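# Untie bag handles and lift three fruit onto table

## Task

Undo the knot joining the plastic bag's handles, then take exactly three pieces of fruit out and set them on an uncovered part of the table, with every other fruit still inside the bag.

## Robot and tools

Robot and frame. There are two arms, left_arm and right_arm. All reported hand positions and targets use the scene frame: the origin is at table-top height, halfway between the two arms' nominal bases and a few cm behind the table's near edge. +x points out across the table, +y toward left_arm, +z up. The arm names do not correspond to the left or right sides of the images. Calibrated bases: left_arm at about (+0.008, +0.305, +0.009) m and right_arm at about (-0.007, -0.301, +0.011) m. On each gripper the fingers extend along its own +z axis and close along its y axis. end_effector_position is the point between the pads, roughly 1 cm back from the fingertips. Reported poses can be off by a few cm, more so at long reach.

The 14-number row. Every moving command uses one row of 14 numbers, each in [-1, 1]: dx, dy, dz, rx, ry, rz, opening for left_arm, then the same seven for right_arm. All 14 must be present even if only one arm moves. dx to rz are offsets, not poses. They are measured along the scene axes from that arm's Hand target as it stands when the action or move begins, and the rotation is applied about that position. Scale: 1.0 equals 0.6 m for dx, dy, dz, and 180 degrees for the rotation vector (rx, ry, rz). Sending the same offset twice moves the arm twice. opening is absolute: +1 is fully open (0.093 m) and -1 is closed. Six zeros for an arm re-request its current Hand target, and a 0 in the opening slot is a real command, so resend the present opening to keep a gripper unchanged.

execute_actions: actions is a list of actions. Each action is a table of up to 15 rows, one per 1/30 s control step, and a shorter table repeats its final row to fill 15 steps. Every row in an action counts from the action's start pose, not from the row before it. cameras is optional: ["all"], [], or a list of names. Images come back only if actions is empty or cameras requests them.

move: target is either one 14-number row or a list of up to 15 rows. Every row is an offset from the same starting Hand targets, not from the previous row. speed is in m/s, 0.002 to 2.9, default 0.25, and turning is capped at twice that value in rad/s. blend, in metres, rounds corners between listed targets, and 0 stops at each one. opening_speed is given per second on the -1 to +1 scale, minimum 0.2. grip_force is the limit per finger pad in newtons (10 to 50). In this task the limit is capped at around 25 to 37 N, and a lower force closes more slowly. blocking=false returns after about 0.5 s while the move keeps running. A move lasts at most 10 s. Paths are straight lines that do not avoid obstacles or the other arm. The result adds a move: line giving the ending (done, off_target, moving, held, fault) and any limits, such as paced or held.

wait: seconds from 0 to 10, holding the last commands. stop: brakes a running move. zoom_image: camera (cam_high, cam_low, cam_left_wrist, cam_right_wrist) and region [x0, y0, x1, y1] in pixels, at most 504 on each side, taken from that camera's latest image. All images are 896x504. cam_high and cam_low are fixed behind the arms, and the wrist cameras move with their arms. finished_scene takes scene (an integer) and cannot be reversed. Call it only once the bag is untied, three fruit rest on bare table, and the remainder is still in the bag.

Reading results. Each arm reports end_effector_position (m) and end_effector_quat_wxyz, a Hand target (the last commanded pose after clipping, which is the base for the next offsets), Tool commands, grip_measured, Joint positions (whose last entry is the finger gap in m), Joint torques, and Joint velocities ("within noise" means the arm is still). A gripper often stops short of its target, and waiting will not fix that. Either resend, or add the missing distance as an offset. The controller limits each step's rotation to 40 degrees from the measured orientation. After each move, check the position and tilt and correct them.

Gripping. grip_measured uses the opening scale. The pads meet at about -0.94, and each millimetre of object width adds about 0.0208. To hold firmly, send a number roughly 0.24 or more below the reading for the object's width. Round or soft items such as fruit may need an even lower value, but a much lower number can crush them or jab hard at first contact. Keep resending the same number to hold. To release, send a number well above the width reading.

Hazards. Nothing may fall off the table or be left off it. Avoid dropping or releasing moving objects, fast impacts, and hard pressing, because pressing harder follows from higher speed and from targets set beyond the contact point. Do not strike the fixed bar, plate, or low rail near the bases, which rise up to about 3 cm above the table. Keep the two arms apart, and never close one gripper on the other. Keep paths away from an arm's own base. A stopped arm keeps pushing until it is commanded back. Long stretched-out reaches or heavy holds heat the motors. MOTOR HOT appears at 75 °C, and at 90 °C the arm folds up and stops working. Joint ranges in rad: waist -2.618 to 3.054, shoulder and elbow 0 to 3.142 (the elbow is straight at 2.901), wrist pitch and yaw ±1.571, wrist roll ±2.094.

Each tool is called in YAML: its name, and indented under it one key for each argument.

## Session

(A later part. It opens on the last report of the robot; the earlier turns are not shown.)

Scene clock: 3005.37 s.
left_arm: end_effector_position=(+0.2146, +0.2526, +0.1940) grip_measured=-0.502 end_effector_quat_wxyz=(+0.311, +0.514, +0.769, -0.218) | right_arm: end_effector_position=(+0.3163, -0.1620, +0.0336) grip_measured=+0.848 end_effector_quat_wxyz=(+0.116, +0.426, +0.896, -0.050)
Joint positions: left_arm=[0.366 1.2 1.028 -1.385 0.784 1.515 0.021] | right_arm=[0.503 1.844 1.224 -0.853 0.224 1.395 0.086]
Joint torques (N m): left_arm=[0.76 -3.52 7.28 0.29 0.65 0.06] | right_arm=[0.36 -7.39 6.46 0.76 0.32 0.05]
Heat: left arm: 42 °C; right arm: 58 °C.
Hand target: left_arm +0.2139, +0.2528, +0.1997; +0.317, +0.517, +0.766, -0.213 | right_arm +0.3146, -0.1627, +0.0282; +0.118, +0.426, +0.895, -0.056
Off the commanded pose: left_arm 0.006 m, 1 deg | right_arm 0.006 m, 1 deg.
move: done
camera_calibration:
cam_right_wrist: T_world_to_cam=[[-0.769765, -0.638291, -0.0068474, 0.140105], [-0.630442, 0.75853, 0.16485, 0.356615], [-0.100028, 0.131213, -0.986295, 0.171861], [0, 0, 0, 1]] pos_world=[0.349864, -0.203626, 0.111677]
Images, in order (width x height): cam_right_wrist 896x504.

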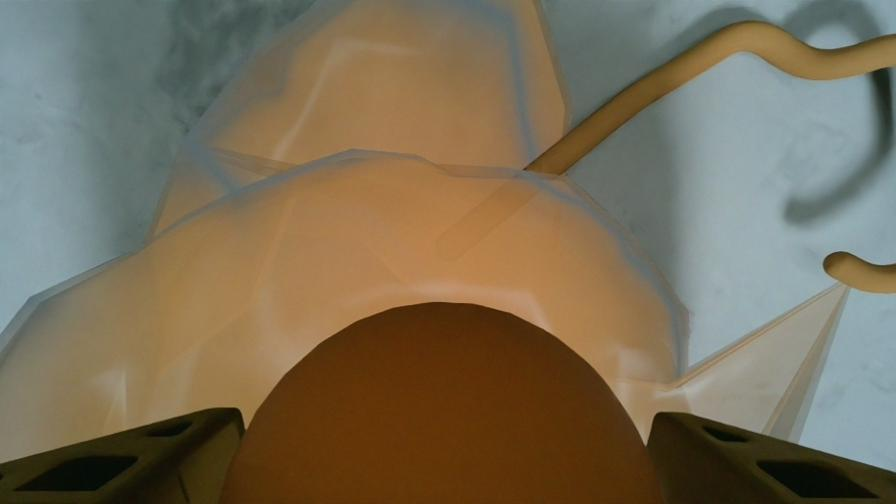

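move:
  target: [0,0,0,0,0,0,-0.5,0.0,0.0,0.005,0,0,0,0.12]
  speed: 0.05
  opening_speed: 0.4
  cameras: ["cam_right_wrist"]

move:
  target: [0,0,0,0,0,0,-0.5,0.0,0.0,0.08,0,0,0,0.12]
  speed: 0.05
  cameras: ["cam_right_wrist","cam_low"]

zoom_image:
  camera: "cam_low"
  region: [200, 220, 400, 380]

Scene clock: 3016.53 s.
left_arm: end_effector_position=(+0.2146, +0.2526, +0.1940) grip_measured=-0.502 end_effector_quat_wxyz=(+0.311, +0.514, +0.769, -0.218) | right_arm: end_effector_position=(+0.3164, -0.1620, +0.0336) grip_measured=+0.361 end_effector_quat_wxyz=(+0.117, +0.426, +0.896, -0.050)
Joint positions: left_arm=[0.366 1.2 1.028 -1.385 0.784 1.515 0.021] | right_arm=[0.503 1.844 1.224 -0.853 0.224 1.395 0.063]
Joint torques (N m): left_arm=[0.75 -3.51 7.34 0.3 0.64 0.04] | right_arm=[0.36 -7.83 7.16 0.63 0.35 0.05]
Heat: left arm: 42 °C; right arm: 56 °C.
Hand target: left_arm +0.2139, +0.2528, +0.1997; +0.317, +0.517, +0.766, -0.213 | right_arm +0.3146, -0.1627, +0.0312; +0.118, +0.426, +0.895, -0.056
Off the commanded pose: left_arm 0.006 m, 1 deg | right_arm 0.003 m, 1 deg.
move: done
camera_calibration:
cam_right_wrist: T_world_to_cam=[[-0.76976, -0.638292, -0.00728978, 0.140217], [-0.630511, 0.758494, 0.164751, 0.356567], [-0.0996297, 0.131415, -0.986308, 0.171751], [0, 0, 0, 1]] pos_world=[0.349864, -0.203526, 0.111677]
Images, in order (width x height): cam_right_wrist 896x504.

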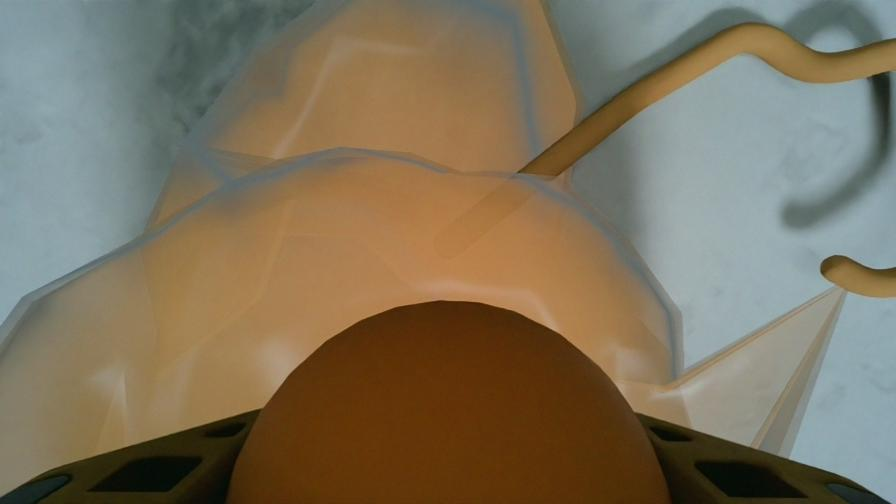

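Scene clock: 3018.13 s.
left_arm: end_effector_position=(+0.2146, +0.2526, +0.1940) grip_measured=-0.502 end_effector_quat_wxyz=(+0.311, +0.514, +0.769, -0.218) | right_arm: end_effector_position=(+0.3098, -0.1649, +0.0600) grip_measured=+0.361 end_effector_quat_wxyz=(+0.103, +0.424, +0.897, -0.069)
Joint positions: left_arm=[0.366 1.2 1.028 -1.385 0.784 1.515 0.021] | right_arm=[0.503 1.821 1.307 -1.006 0.224 1.395 0.063]
Joint torques (N m): left_arm=[0.77 -3.52 7.25 0.29 0.65 0.06] | right_arm=[-0.06 -11.55 10.95 0.22 0.34 -0.01]
Heat: left arm: 42 °C; right arm: 56 °C.
Hand target: left_arm +0.2139, +0.2528, +0.1997; +0.317, +0.517, +0.766, -0.213 | right_arm +0.3145, -0.1627, +0.0791; +0.118, +0.426, +0.895, -0.056
Off the commanded pose: left_arm 0.006 m, 1 deg | right_arm 0.020 m, 2 deg.
move: off_target (right_arm)
camera_calibration:
cam_right_wrist: T_world_to_cam=[[-0.769863, -0.637045, 0.0385274, 0.130978], [-0.622768, 0.763065, 0.17289, 0.348191], [-0.139537, 0.109108, -0.984187, 0.2061], [0, 0, 0, 1]] pos_world=[0.346436, -0.204741, 0.137596]
Images, in order (width x height): cam_low 896x504, cam_right_wrist 896x504.

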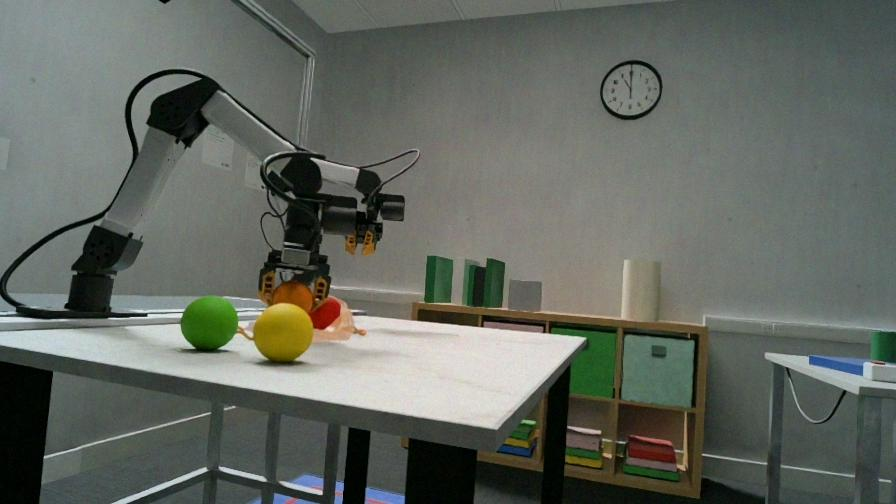

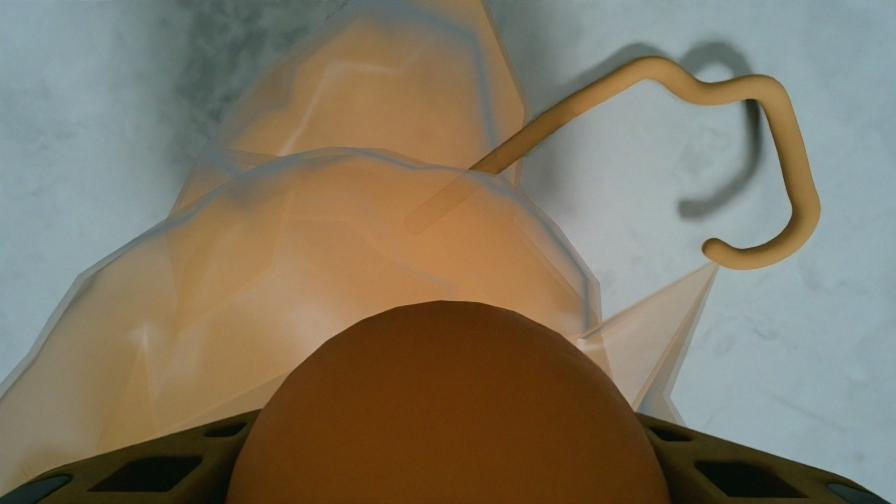

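Scaled by 2.520 from the camera's 896x504 image, which has a finer 1280x720 frame.

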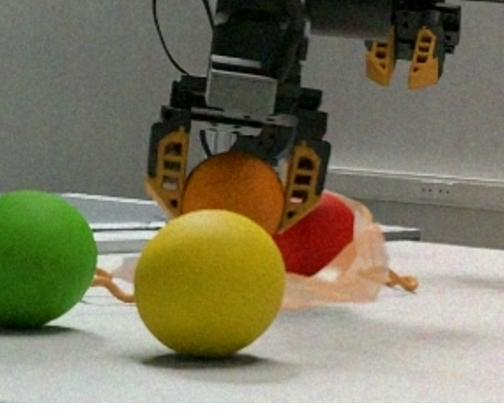

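move:
  target: [0,0,0,0,0,0,-0.5,0,0,0.16,0,0,0,0.12]
  speed: 0.07
  cameras: ["cam_high","cam_low","cam_right_wrist"]

Scene clock: 3042.03 s.
left_arm: end_effector_position=(+0.2146, +0.2526, +0.1940) grip_measured=-0.502 end_effector_quat_wxyz=(+0.311, +0.514, +0.769, -0.218) | right_arm: end_effector_position=(+0.3135, -0.1601, +0.1567) grip_measured=+0.361 end_effector_quat_wxyz=(+0.105, +0.425, +0.897, -0.067)
Joint positions: left_arm=[0.366 1.2 1.028 -1.385 0.784 1.515 0.021] | right_arm=[0.503 1.791 1.657 -1.381 0.224 1.395 0.063]
Joint torques (N m): left_arm=[0.73 -3.54 7.24 0.29 0.65 0.05] | right_arm=[-0.46 -10.81 11.23 0.27 0.3 -0.05]
Heat: left arm: 42 °C; right arm: 57 °C.
Hand target: left_arm +0.2139, +0.2528, +0.1997; +0.317, +0.517, +0.766, -0.213 | right_arm +0.3146, -0.1627, +0.1752; +0.118, +0.426, +0.895, -0.056
Off the commanded pose: left_arm 0.006 m, 1 deg | right_arm 0.019 m, 2 deg.
move: off_target (right_arm)
camera_calibration:
cam_right_wrist: T_world_to_cam=[[-0.769921, -0.637255, 0.0335833, 0.133998], [-0.623643, 0.762543, 0.172038, 0.330371], [-0.135241, 0.111512, -0.984518, 0.300483], [0, 0, 0, 1]] pos_world=[0.349839, -0.200039, 0.234494]
Images, in order (width x height): cam_high 896x504, cam_low 896x504, cam_right_wrist 896x504.

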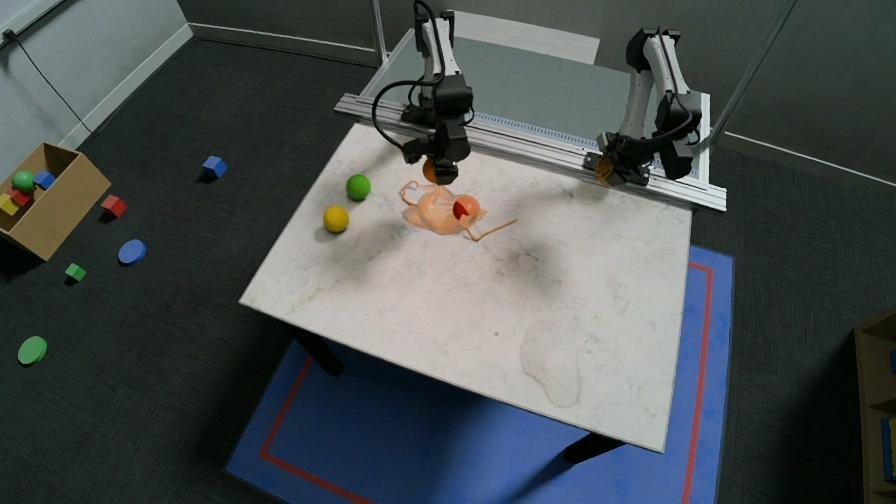

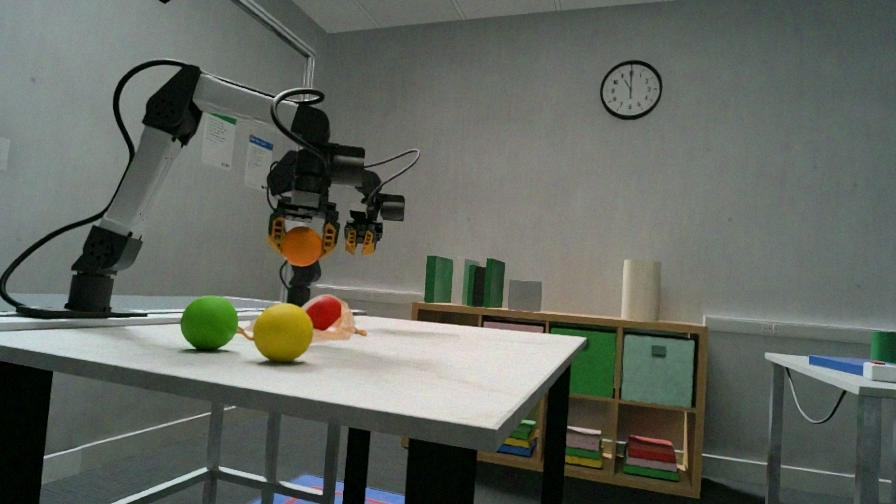

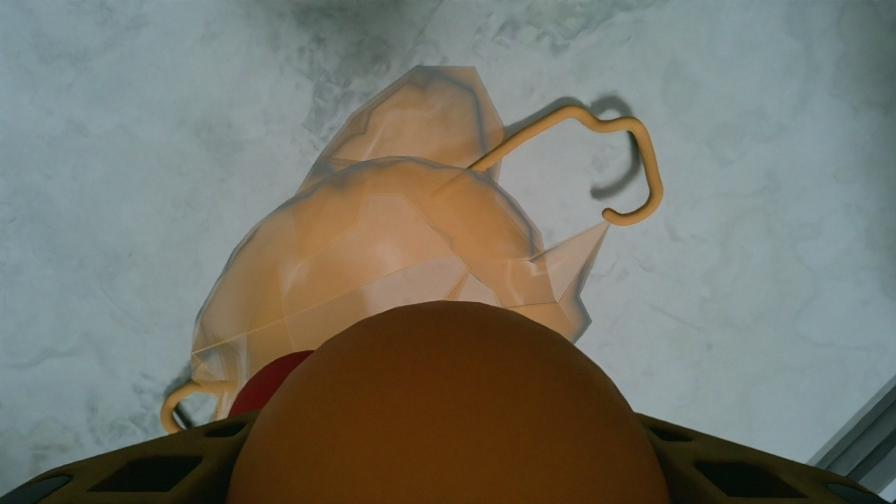

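move:
  target: [0,0,0,0,0,0,-0.5,-0.116,-0.32,0.0,0,0,0,0.12]
  speed: 0.13
  cameras: ["cam_high","cam_low","cam_right_wrist"]

Scene clock: 3062.87 s.
left_arm: end_effector_position=(+0.2146, +0.2526, +0.1940) grip_measured=-0.502 end_effector_quat_wxyz=(+0.311, +0.514, +0.769, -0.218) | right_arm: end_effector_position=(+0.2447, -0.3538, +0.1732) grip_measured=+0.361 end_effector_quat_wxyz=(+0.106, +0.426, +0.896, -0.063)
Joint positions: left_arm=[0.366 1.2 1.028 -1.385 0.784 1.515 0.021] | right_arm=[-0.156 1.336 1.226 -1.274 0.136 0.734 0.063]
Joint torques (N m): left_arm=[0.72 -3.52 7.27 0.29 0.62 0.05] | right_arm=[-0.76 -6.38 7.09 1.13 0.06 -0.09]
Heat: left arm: 42 °C; right arm: 60 °C.
Hand target: left_arm +0.2139, +0.2528, +0.1997; +0.317, +0.517, +0.766, -0.213 | right_arm +0.2449, -0.3546, +0.1752; +0.118, +0.426, +0.895, -0.056
Off the commanded pose: left_arm 0.006 m, 1 deg | right_arm 0.002 m, 2 deg.
move: done
camera_calibration:
cam_right_wrist: T_world_to_cam=[[-0.771528, -0.635729, 0.0243475, -0.0404889], [-0.623054, 0.762777, 0.173135, 0.432158], [-0.128639, 0.118409, -0.984597, 0.329809], [0, 0, 0, 1]] pos_world=[0.280446, -0.394432, 0.250894]
Images, in order (width x height): cam_high 896x504, cam_low 896x504, cam_right_wrist 896x504.

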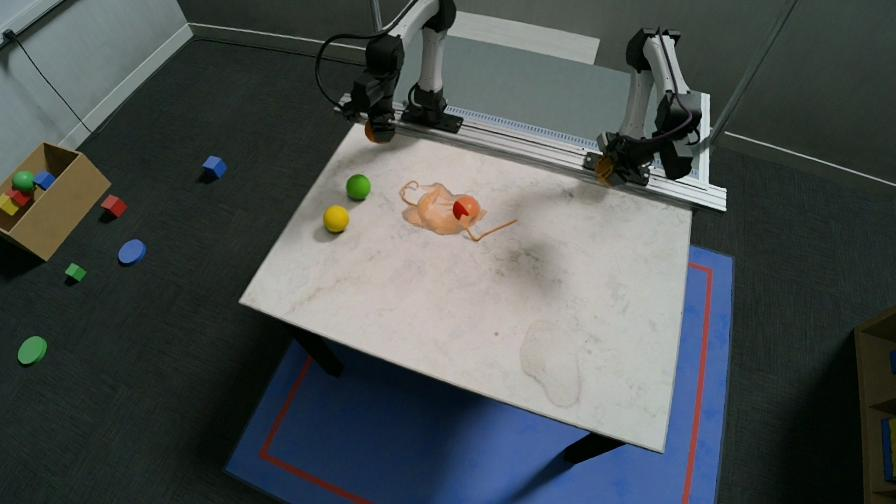

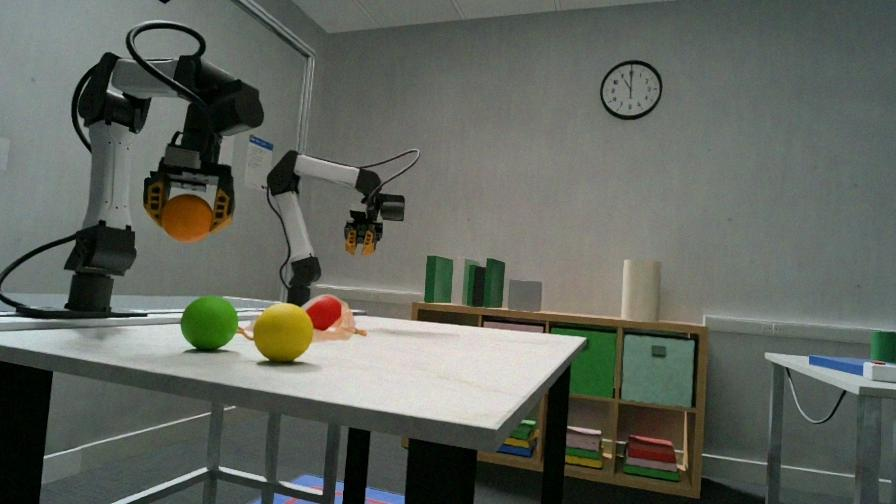

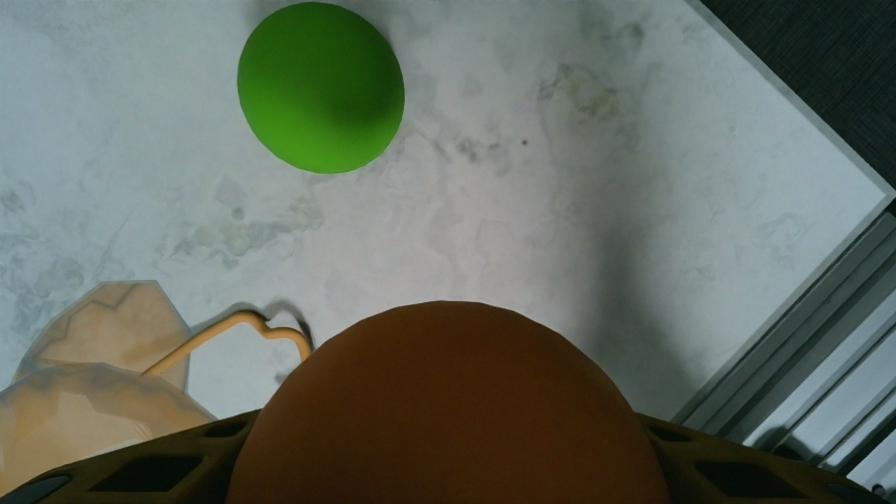

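move:
  target: [0,0,0,0,0,0,-0.5,0,0,-0.2,0,0,0,0.12]
  speed: 0.08
  cameras: ["cam_low"]

zoom_image:
  camera: "cam_low"
  region: [110, 240, 300, 380]

Scene clock: 3077.27 s.
left_arm: end_effector_position=(+0.2146, +0.2526, +0.1940) grip_measured=-0.502 end_effector_quat_wxyz=(+0.311, +0.514, +0.769, -0.218) | right_arm: end_effector_position=(+0.2442, -0.3561, +0.0595) grip_measured=+0.361 end_effector_quat_wxyz=(+0.118, +0.424, +0.896, -0.058)
Joint positions: left_arm=[0.366 1.2 1.028 -1.385 0.784 1.515 0.021] | right_arm=[-0.144 1.368 0.788 -0.78 0.136 0.741 0.063]
Joint torques (N m): left_arm=[0.77 -3.58 7.34 0.29 0.65 0.07] | right_arm=[0.31 -3.67 7.01 1.16 0.12 0.06]
Heat: left arm: 42 °C; right arm: 58 °C.
Hand target: left_arm +0.2139, +0.2528, +0.1997; +0.317, +0.517, +0.766, -0.213 | right_arm +0.2450, -0.3547, +0.0552; +0.118, +0.426, +0.895, -0.056
Off the commanded pose: left_arm 0.006 m, 1 deg | right_arm 0.005 m, 0 deg.
move: done
Images, in order (width x height): cam_low 896x504.

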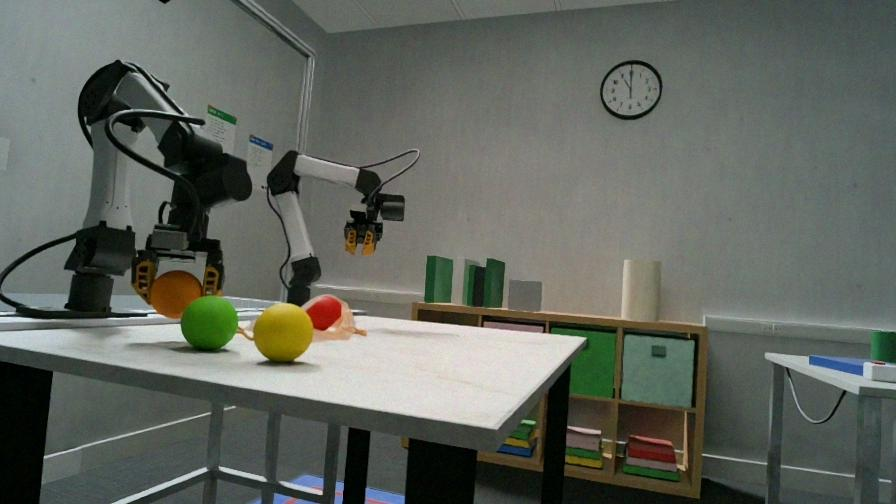

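Scaled by 2.653 from the camera's 896x504 image, which has a finer 1280x720 frame.

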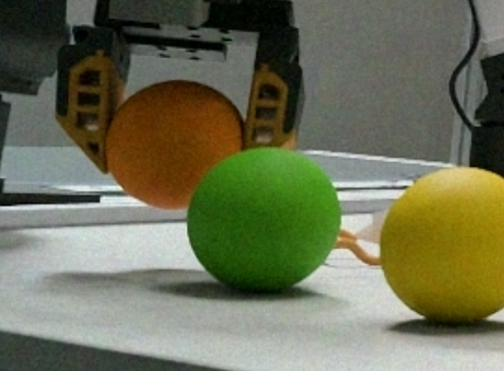

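move:
  target: [0,0,0,0,0,0,-0.5,0,0,-0.03,0,0,0,0.12]
  speed: 0.04
  cameras: ["cam_low"]

zoom_image:
  camera: "cam_low"
  region: [110, 240, 300, 380]

Scene clock: 3085.10 s.
left_arm: end_effector_position=(+0.2146, +0.2526, +0.1940) grip_measured=-0.502 end_effector_quat_wxyz=(+0.311, +0.514, +0.769, -0.218) | right_arm: end_effector_position=(+0.2449, -0.3560, +0.0418) grip_measured=+0.361 end_effector_quat_wxyz=(+0.118, +0.424, +0.896, -0.057)
Joint positions: left_arm=[0.366 1.2 1.028 -1.385 0.784 1.515 0.021] | right_arm=[-0.14 1.401 0.738 -0.697 0.136 0.744 0.063]
Joint torques (N m): left_arm=[0.75 -3.52 7.31 0.28 0.63 0.07] | right_arm=[0.25 -3.81 6.8 1.17 0.13 0.11]
Heat: left arm: 42 °C; right arm: 58 °C.
Hand target: left_arm +0.2139, +0.2528, +0.1997; +0.317, +0.517, +0.766, -0.213 | right_arm +0.2450, -0.3547, +0.0372; +0.118, +0.426, +0.895, -0.056
Off the commanded pose: left_arm 0.006 m, 1 deg | right_arm 0.005 m, 0 deg.
move: done
Images, in order (width x height): cam_low 896x504.

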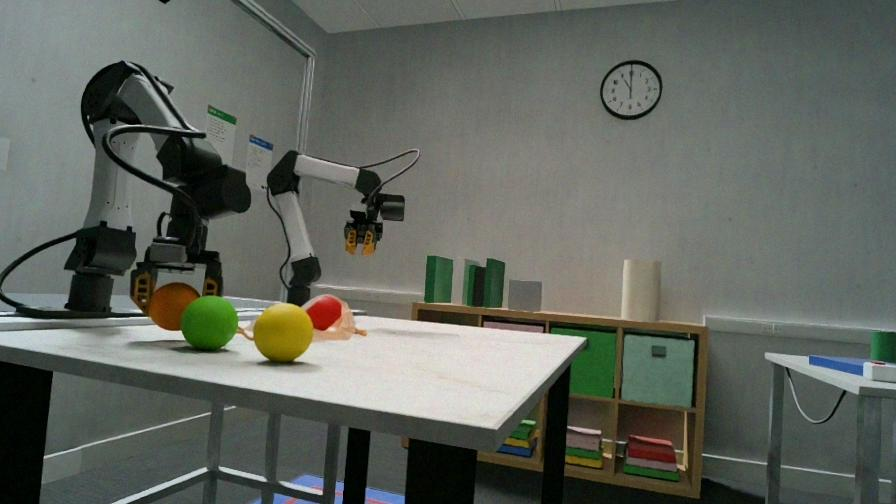

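Scaled by 2.653 from the camera's 896x504 image, which has a finer 1280x720 frame.

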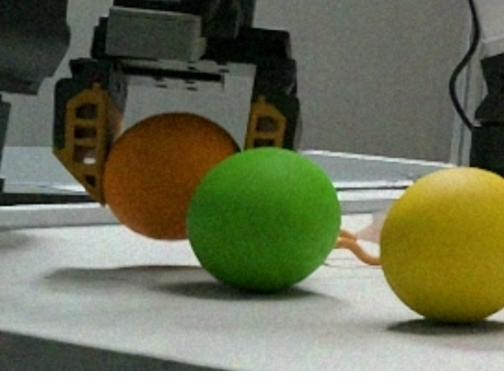

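move:
  target: [0,0,0,0,0,0,-0.5,0,0,-0.0125,0,0,0,0.12]
  speed: 0.03
  cameras: ["cam_low"]

zoom_image:
  camera: "cam_low"
  region: [130, 270, 250, 360]

Scene clock: 3095.20 s.
left_arm: end_effector_position=(+0.2146, +0.2526, +0.1940) grip_measured=-0.502 end_effector_quat_wxyz=(+0.311, +0.514, +0.769, -0.218) | right_arm: end_effector_position=(+0.2452, -0.3564, +0.0345) grip_measured=+0.361 end_effector_quat_wxyz=(+0.119, +0.425, +0.896, -0.057)
Joint positions: left_arm=[0.366 1.2 1.028 -1.385 0.784 1.515 0.021] | right_arm=[-0.14 1.416 0.719 -0.661 0.136 0.746 0.063]
Joint torques (N m): left_arm=[0.69 -3.55 7.31 0.29 0.65 0.08] | right_arm=[0.35 -3.63 6.63 1.17 0.15 0.09]
Heat: left arm: 42 °C; right arm: 57 °C.
Hand target: left_arm +0.2139, +0.2528, +0.1997; +0.317, +0.517, +0.766, -0.213 | right_arm +0.2450, -0.3547, +0.0297; +0.118, +0.426, +0.895, -0.056
Off the commanded pose: left_arm 0.006 m, 1 deg | right_arm 0.005 m, 0 deg.
move: done
Images, in order (width x height): cam_low 896x504.

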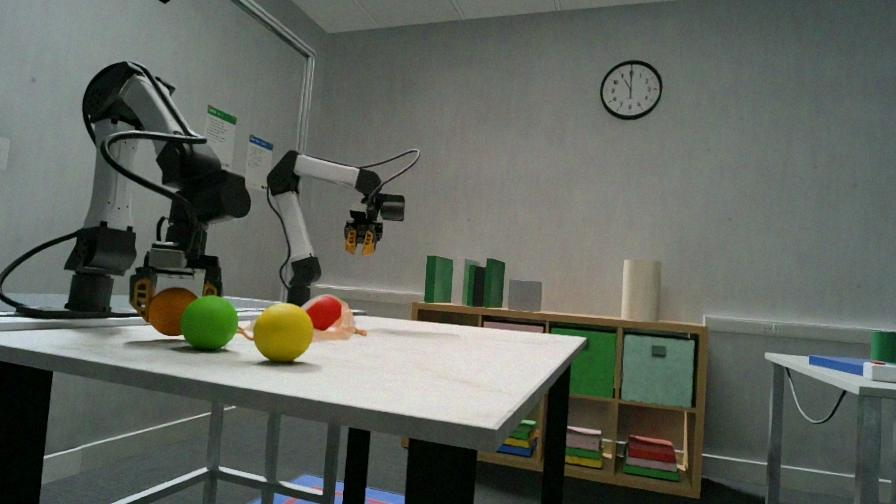

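Scaled by 4.200 from the camera's 896x504 image, which has a finer 1280x720 frame.

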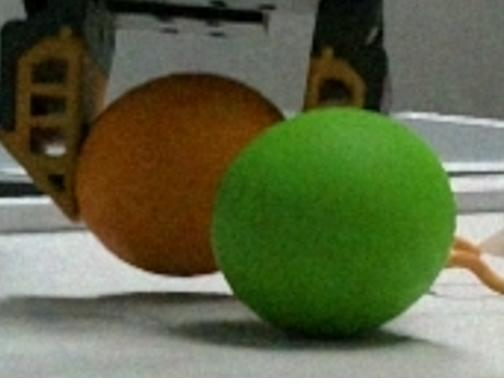

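move:
  target: [0,0,0,0,0,0,-0.5,0,0,-0.0084,0,0,0,0.12]
  speed: 0.03
  cameras: ["cam_low"]

zoom_image:
  camera: "cam_low"
  region: [130, 270, 250, 360]

Scene clock: 3105.40 s.
left_arm: end_effector_position=(+0.2146, +0.2526, +0.1940) grip_measured=-0.502 end_effector_quat_wxyz=(+0.311, +0.514, +0.769, -0.218) | right_arm: end_effector_position=(+0.2450, -0.3566, +0.0293) grip_measured=+0.361 end_effector_quat_wxyz=(+0.119, +0.425, +0.895, -0.057)
Joint positions: left_arm=[0.366 1.2 1.028 -1.385 0.784 1.515 0.021] | right_arm=[-0.14 1.428 0.706 -0.637 0.136 0.747 0.063]
Joint torques (N m): left_arm=[0.76 -3.48 7.25 0.28 0.65 0.07] | right_arm=[0.43 -3.79 6.43 1.17 0.13 0.1]
Heat: left arm: 42 °C; right arm: 56 °C.
Hand target: left_arm +0.2139, +0.2528, +0.1997; +0.317, +0.517, +0.766, -0.213 | right_arm +0.2449, -0.3547, +0.0246; +0.118, +0.426, +0.895, -0.056
Off the commanded pose: left_arm 0.006 m, 1 deg | right_arm 0.005 m, 0 deg.
move: done
Images, in order (width x height): cam_low 896x504.

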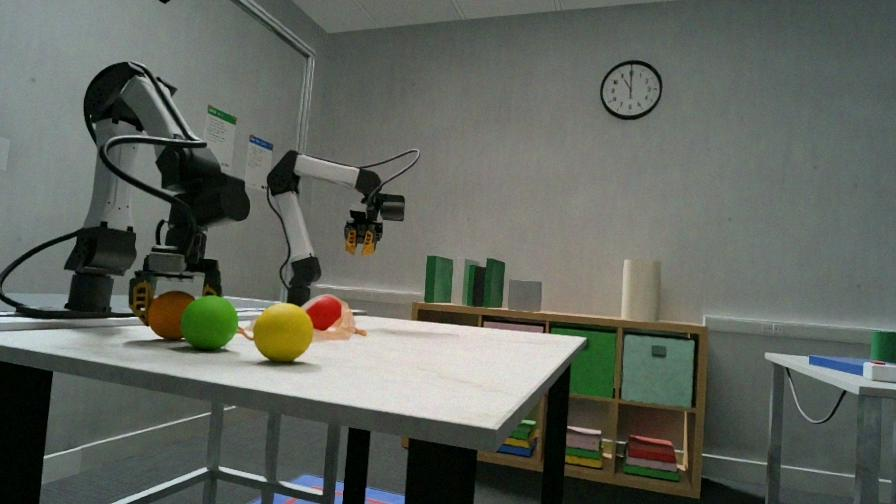

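Scaled by 4.200 from the camera's 896x504 image, which has a finer 1280x720 frame.

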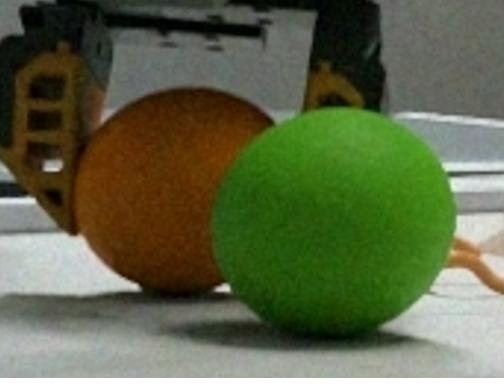

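move:
  target: [0,0,0,0,0,0,-0.5,0,0,-0.005,0,0,0,0.12]
  speed: 0.02
  cameras: ["cam_low"]

zoom_image:
  camera: "cam_low"
  region: [130, 270, 250, 360]

Scene clock: 3112.80 s.
left_arm: end_effector_position=(+0.2146, +0.2526, +0.1940) grip_measured=-0.502 end_effector_quat_wxyz=(+0.311, +0.514, +0.769, -0.218) | right_arm: end_effector_position=(+0.2473, -0.3562, +0.0287) grip_measured=+0.361 end_effector_quat_wxyz=(+0.121, +0.424, +0.896, -0.056)
Joint positions: left_arm=[0.366 1.2 1.028 -1.385 0.784 1.515 0.021] | right_arm=[-0.137 1.432 0.706 -0.626 0.136 0.747 0.063]
Joint torques (N m): left_arm=[0.83 -3.48 7.32 0.29 0.66 0.08] | right_arm=[0.2 -3.63 5.87 1.24 0.14 0.1]
Heat: left arm: 42 °C; right arm: 55 °C.
Hand target: left_arm +0.2139, +0.2528, +0.1997; +0.317, +0.517, +0.766, -0.213 | right_arm +0.2449, -0.3547, +0.0217; +0.118, +0.426, +0.895, -0.056
Off the commanded pose: left_arm 0.006 m, 1 deg | right_arm 0.008 m, 0 deg.
move: done
Images, in order (width x height): cam_low 896x504.

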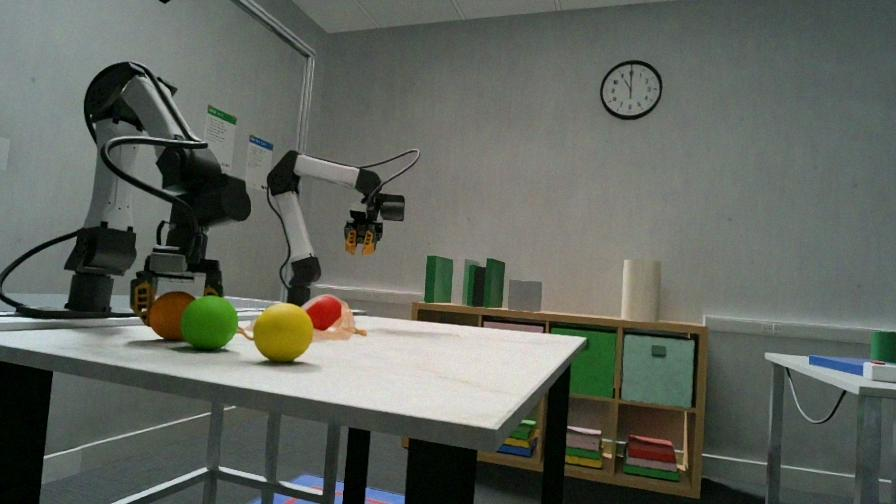

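Scaled by 4.200 from the camera's 896x504 image, which has a finer 1280x720 frame.

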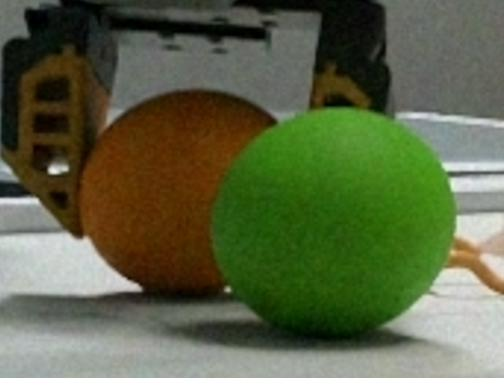

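move:
  target: [0,0,0,0,0,0,-0.5,0.002,0,0.005,0,0,0,0.12]
  speed: 0.02

move:
  target: [0,0,0,0,0,0,-0.5,0,0,0,0,0,0,0.85]
  opening_speed: 0.3
  cameras: ["cam_low","cam_right_wrist"]

zoom_image:
  camera: "cam_low"
  region: [130, 270, 250, 360]

Scene clock: 3122.70 s.
left_arm: end_effector_position=(+0.2146, +0.2526, +0.1940) grip_measured=-0.502 end_effector_quat_wxyz=(+0.311, +0.514, +0.769, -0.218) | right_arm: end_effector_position=(+0.2473, -0.3562, +0.0287) grip_measured=+0.361 end_effector_quat_wxyz=(+0.121, +0.424, +0.896, -0.056)
Joint positions: left_arm=[0.366 1.2 1.028 -1.385 0.784 1.515 0.021] | right_arm=[-0.137 1.432 0.706 -0.626 0.136 0.747 0.063]
Joint torques (N m): left_arm=[0.81 -3.47 7.25 0.28 0.65 0.07] | right_arm=[0.28 -3.73 6.95 1.07 0.11 0.12]
Heat: left arm: 42 °C; right arm: 54 °C.
Hand target: left_arm +0.2139, +0.2528, +0.1997; +0.317, +0.517, +0.766, -0.213 | right_arm +0.2461, -0.3547, +0.0247; +0.118, +0.426, +0.895, -0.056
Off the commanded pose: left_arm 0.006 m, 1 deg | right_arm 0.004 m, 0 deg.
move: done

Scene clock: 3125.33 s.
left_arm: end_effector_position=(+0.2146, +0.2526, +0.1940) grip_measured=-0.502 end_effector_quat_wxyz=(+0.311, +0.514, +0.769, -0.218) | right_arm: end_effector_position=(+0.2473, -0.3562, +0.0287) grip_measured=+0.848 end_effector_quat_wxyz=(+0.121, +0.424, +0.896, -0.056)
Joint positions: left_arm=[0.366 1.2 1.028 -1.385 0.784 1.515 0.021] | right_arm=[-0.137 1.432 0.706 -0.626 0.136 0.748 0.086]
Joint torques (N m): left_arm=[0.76 -3.52 7.3 0.27 0.65 0.06] | right_arm=[0.2 -3.78 6.95 1.1 0.13 0.08]
Heat: left arm: 42 °C; right arm: 54 °C.
Hand target: left_arm +0.2139, +0.2528, +0.1997; +0.317, +0.517, +0.766, -0.213 | right_arm +0.2461, -0.3547, +0.0247; +0.118, +0.426, +0.895, -0.056
Off the commanded pose: left_arm 0.006 m, 1 deg | right_arm 0.004 m, 0 deg.
move: done
camera_calibration:
cam_right_wrist: T_world_to_cam=[[-0.767999, -0.64045, -0.000507981, -0.0382947], [-0.63315, 0.759125, 0.151164, 0.46239], [-0.0964276, 0.116416, -0.988509, 0.17954], [0, 0, 0, 1]] pos_world=[0.280664, -0.396439, 0.107561]
Images, in order (width x height): cam_low 896x504, cam_right_wrist 896x504.

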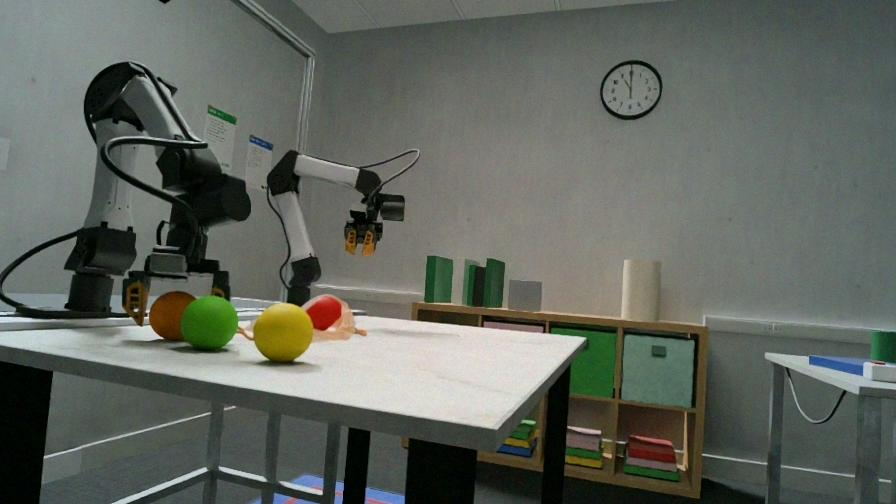

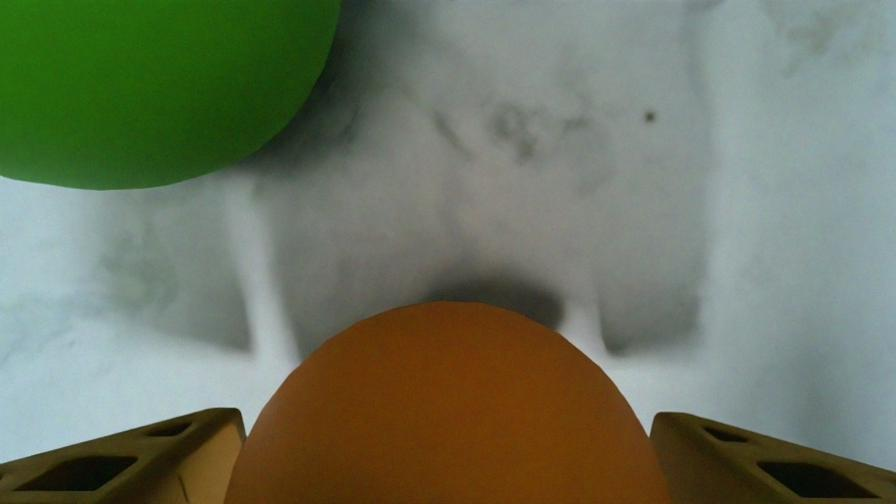

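Scaled by 4.200 from the camera's 896x504 image, which has a finer 1280x720 frame.

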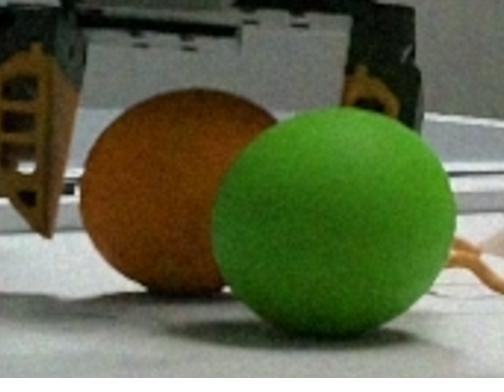

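Released, centred between the fingers. Lift straight up.

move:
  target: [0,0,0,0,0,0,-0.5,0,0,0.25,0,0,0,0.85]
  speed: 0.08
  cameras: ["cam_high","cam_low","cam_right_wrist"]

zoom_image:
  camera: "cam_low"
  region: [130, 250, 390, 380]

zoom_image:
  camera: "cam_high"
  region: [310, 100, 530, 260]

Scene clock: 3134.57 s.
left_arm: end_effector_position=(+0.2146, +0.2526, +0.1940) grip_measured=-0.502 end_effector_quat_wxyz=(+0.311, +0.514, +0.769, -0.218) | right_arm: end_effector_position=(+0.2453, -0.3533, +0.1629) grip_measured=+0.848 end_effector_quat_wxyz=(+0.108, +0.425, +0.897, -0.062)
Joint positions: left_arm=[0.366 1.2 1.028 -1.385 0.784 1.515 0.021] | right_arm=[-0.151 1.33 1.18 -1.23 0.136 0.734 0.086]
Joint torques (N m): left_arm=[0.79 -3.49 7.25 0.29 0.64 0.06] | right_arm=[-0.9 -5.63 11.54 0.74 0.1 -0.07]
Heat: left arm: 42 °C; right arm: 54 °C.
Hand target: left_arm +0.2139, +0.2528, +0.1997; +0.317, +0.517, +0.766, -0.213 | right_arm +0.2462, -0.3546, +0.1747; +0.118, +0.426, +0.895, -0.056
Off the commanded pose: left_arm 0.006 m, 1 deg | right_arm 0.012 m, 1 deg.
move: off_target (right_arm)
camera_calibration:
cam_right_wrist: T_world_to_cam=[[-0.769053, -0.638822, 0.0215404, -0.0406527], [-0.626735, 0.760264, 0.170883, 0.434274], [-0.125541, 0.117918, -0.985056, 0.31889], [0, 0, 0, 1]] pos_world=[0.280945, -0.393736, 0.24079]
Images, in order (width x height): cam_high 896x504, cam_low 896x504, cam_right_wrist 896x504.

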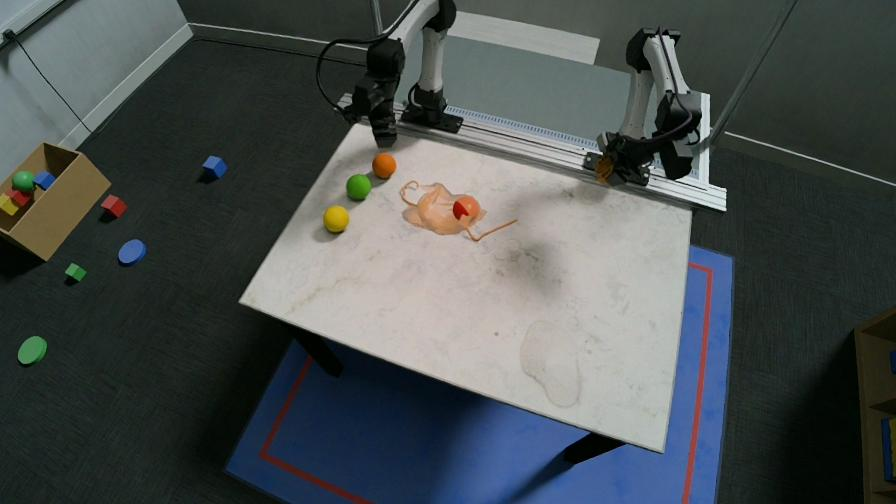

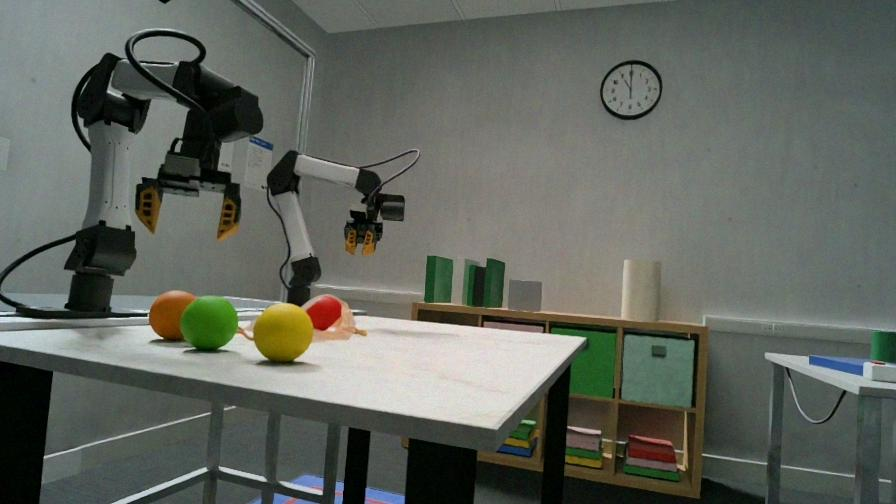

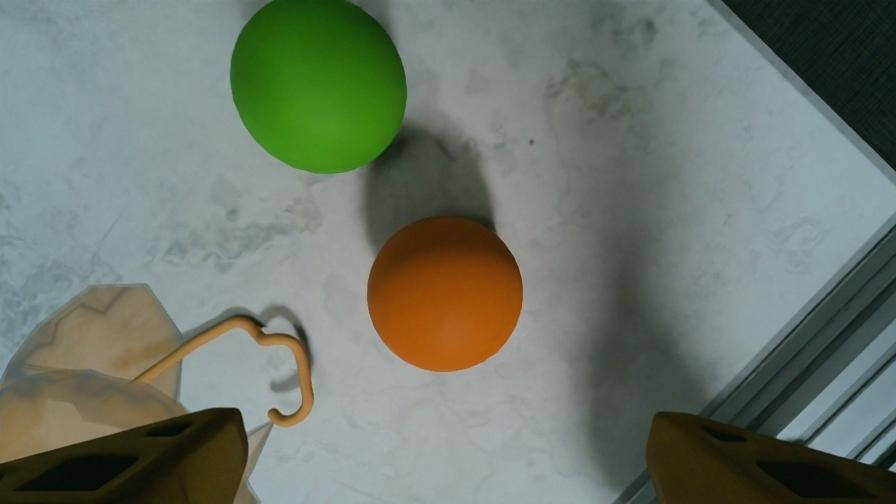

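Scaled by 1.938 from the camera's 896x504 image, which has a finer 1280x720 frame.

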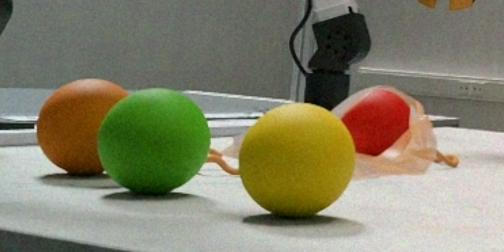

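Scaled by 2.291 from the camera's 896x504 image, which has a finer 1280x720 frame.

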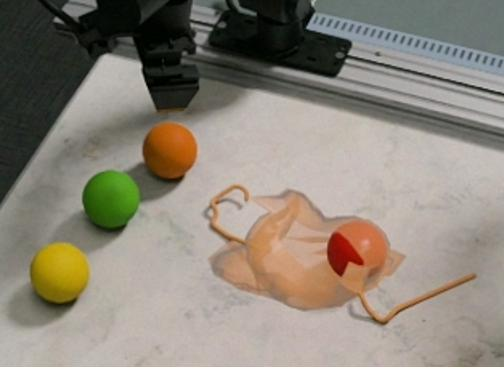

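zoom_image:
  camera: "cam_high"
  region: [420, 170, 500, 250]

zoom_image:
  camera: "cam_low"
  region: [280, 270, 390, 370]

Scaled by 6.300 from the camera's 896x504 image, which has a finer 1280x720 frame.

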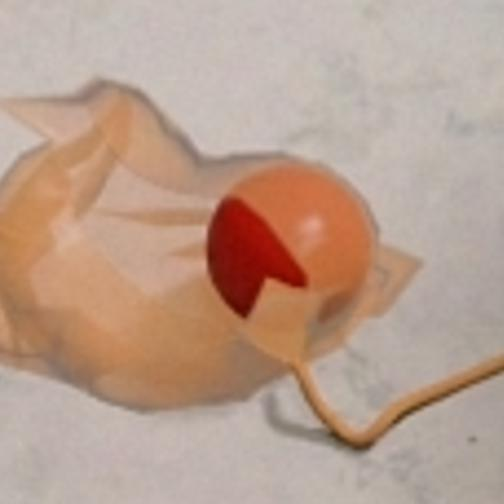

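Scaled by 4.582 from the camera's 896x504 image, which has a finer 1280x720 frame.

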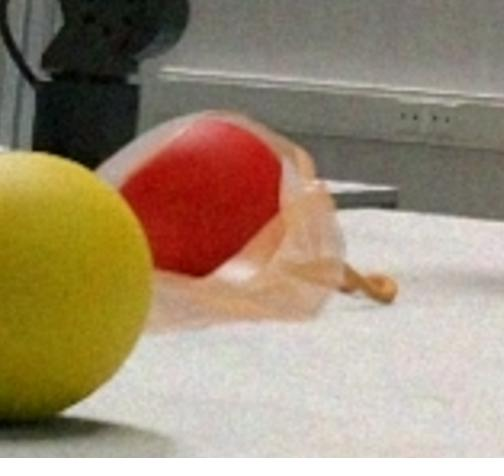

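finished_scene:
  scene: 2

The scene is finished: the task was done.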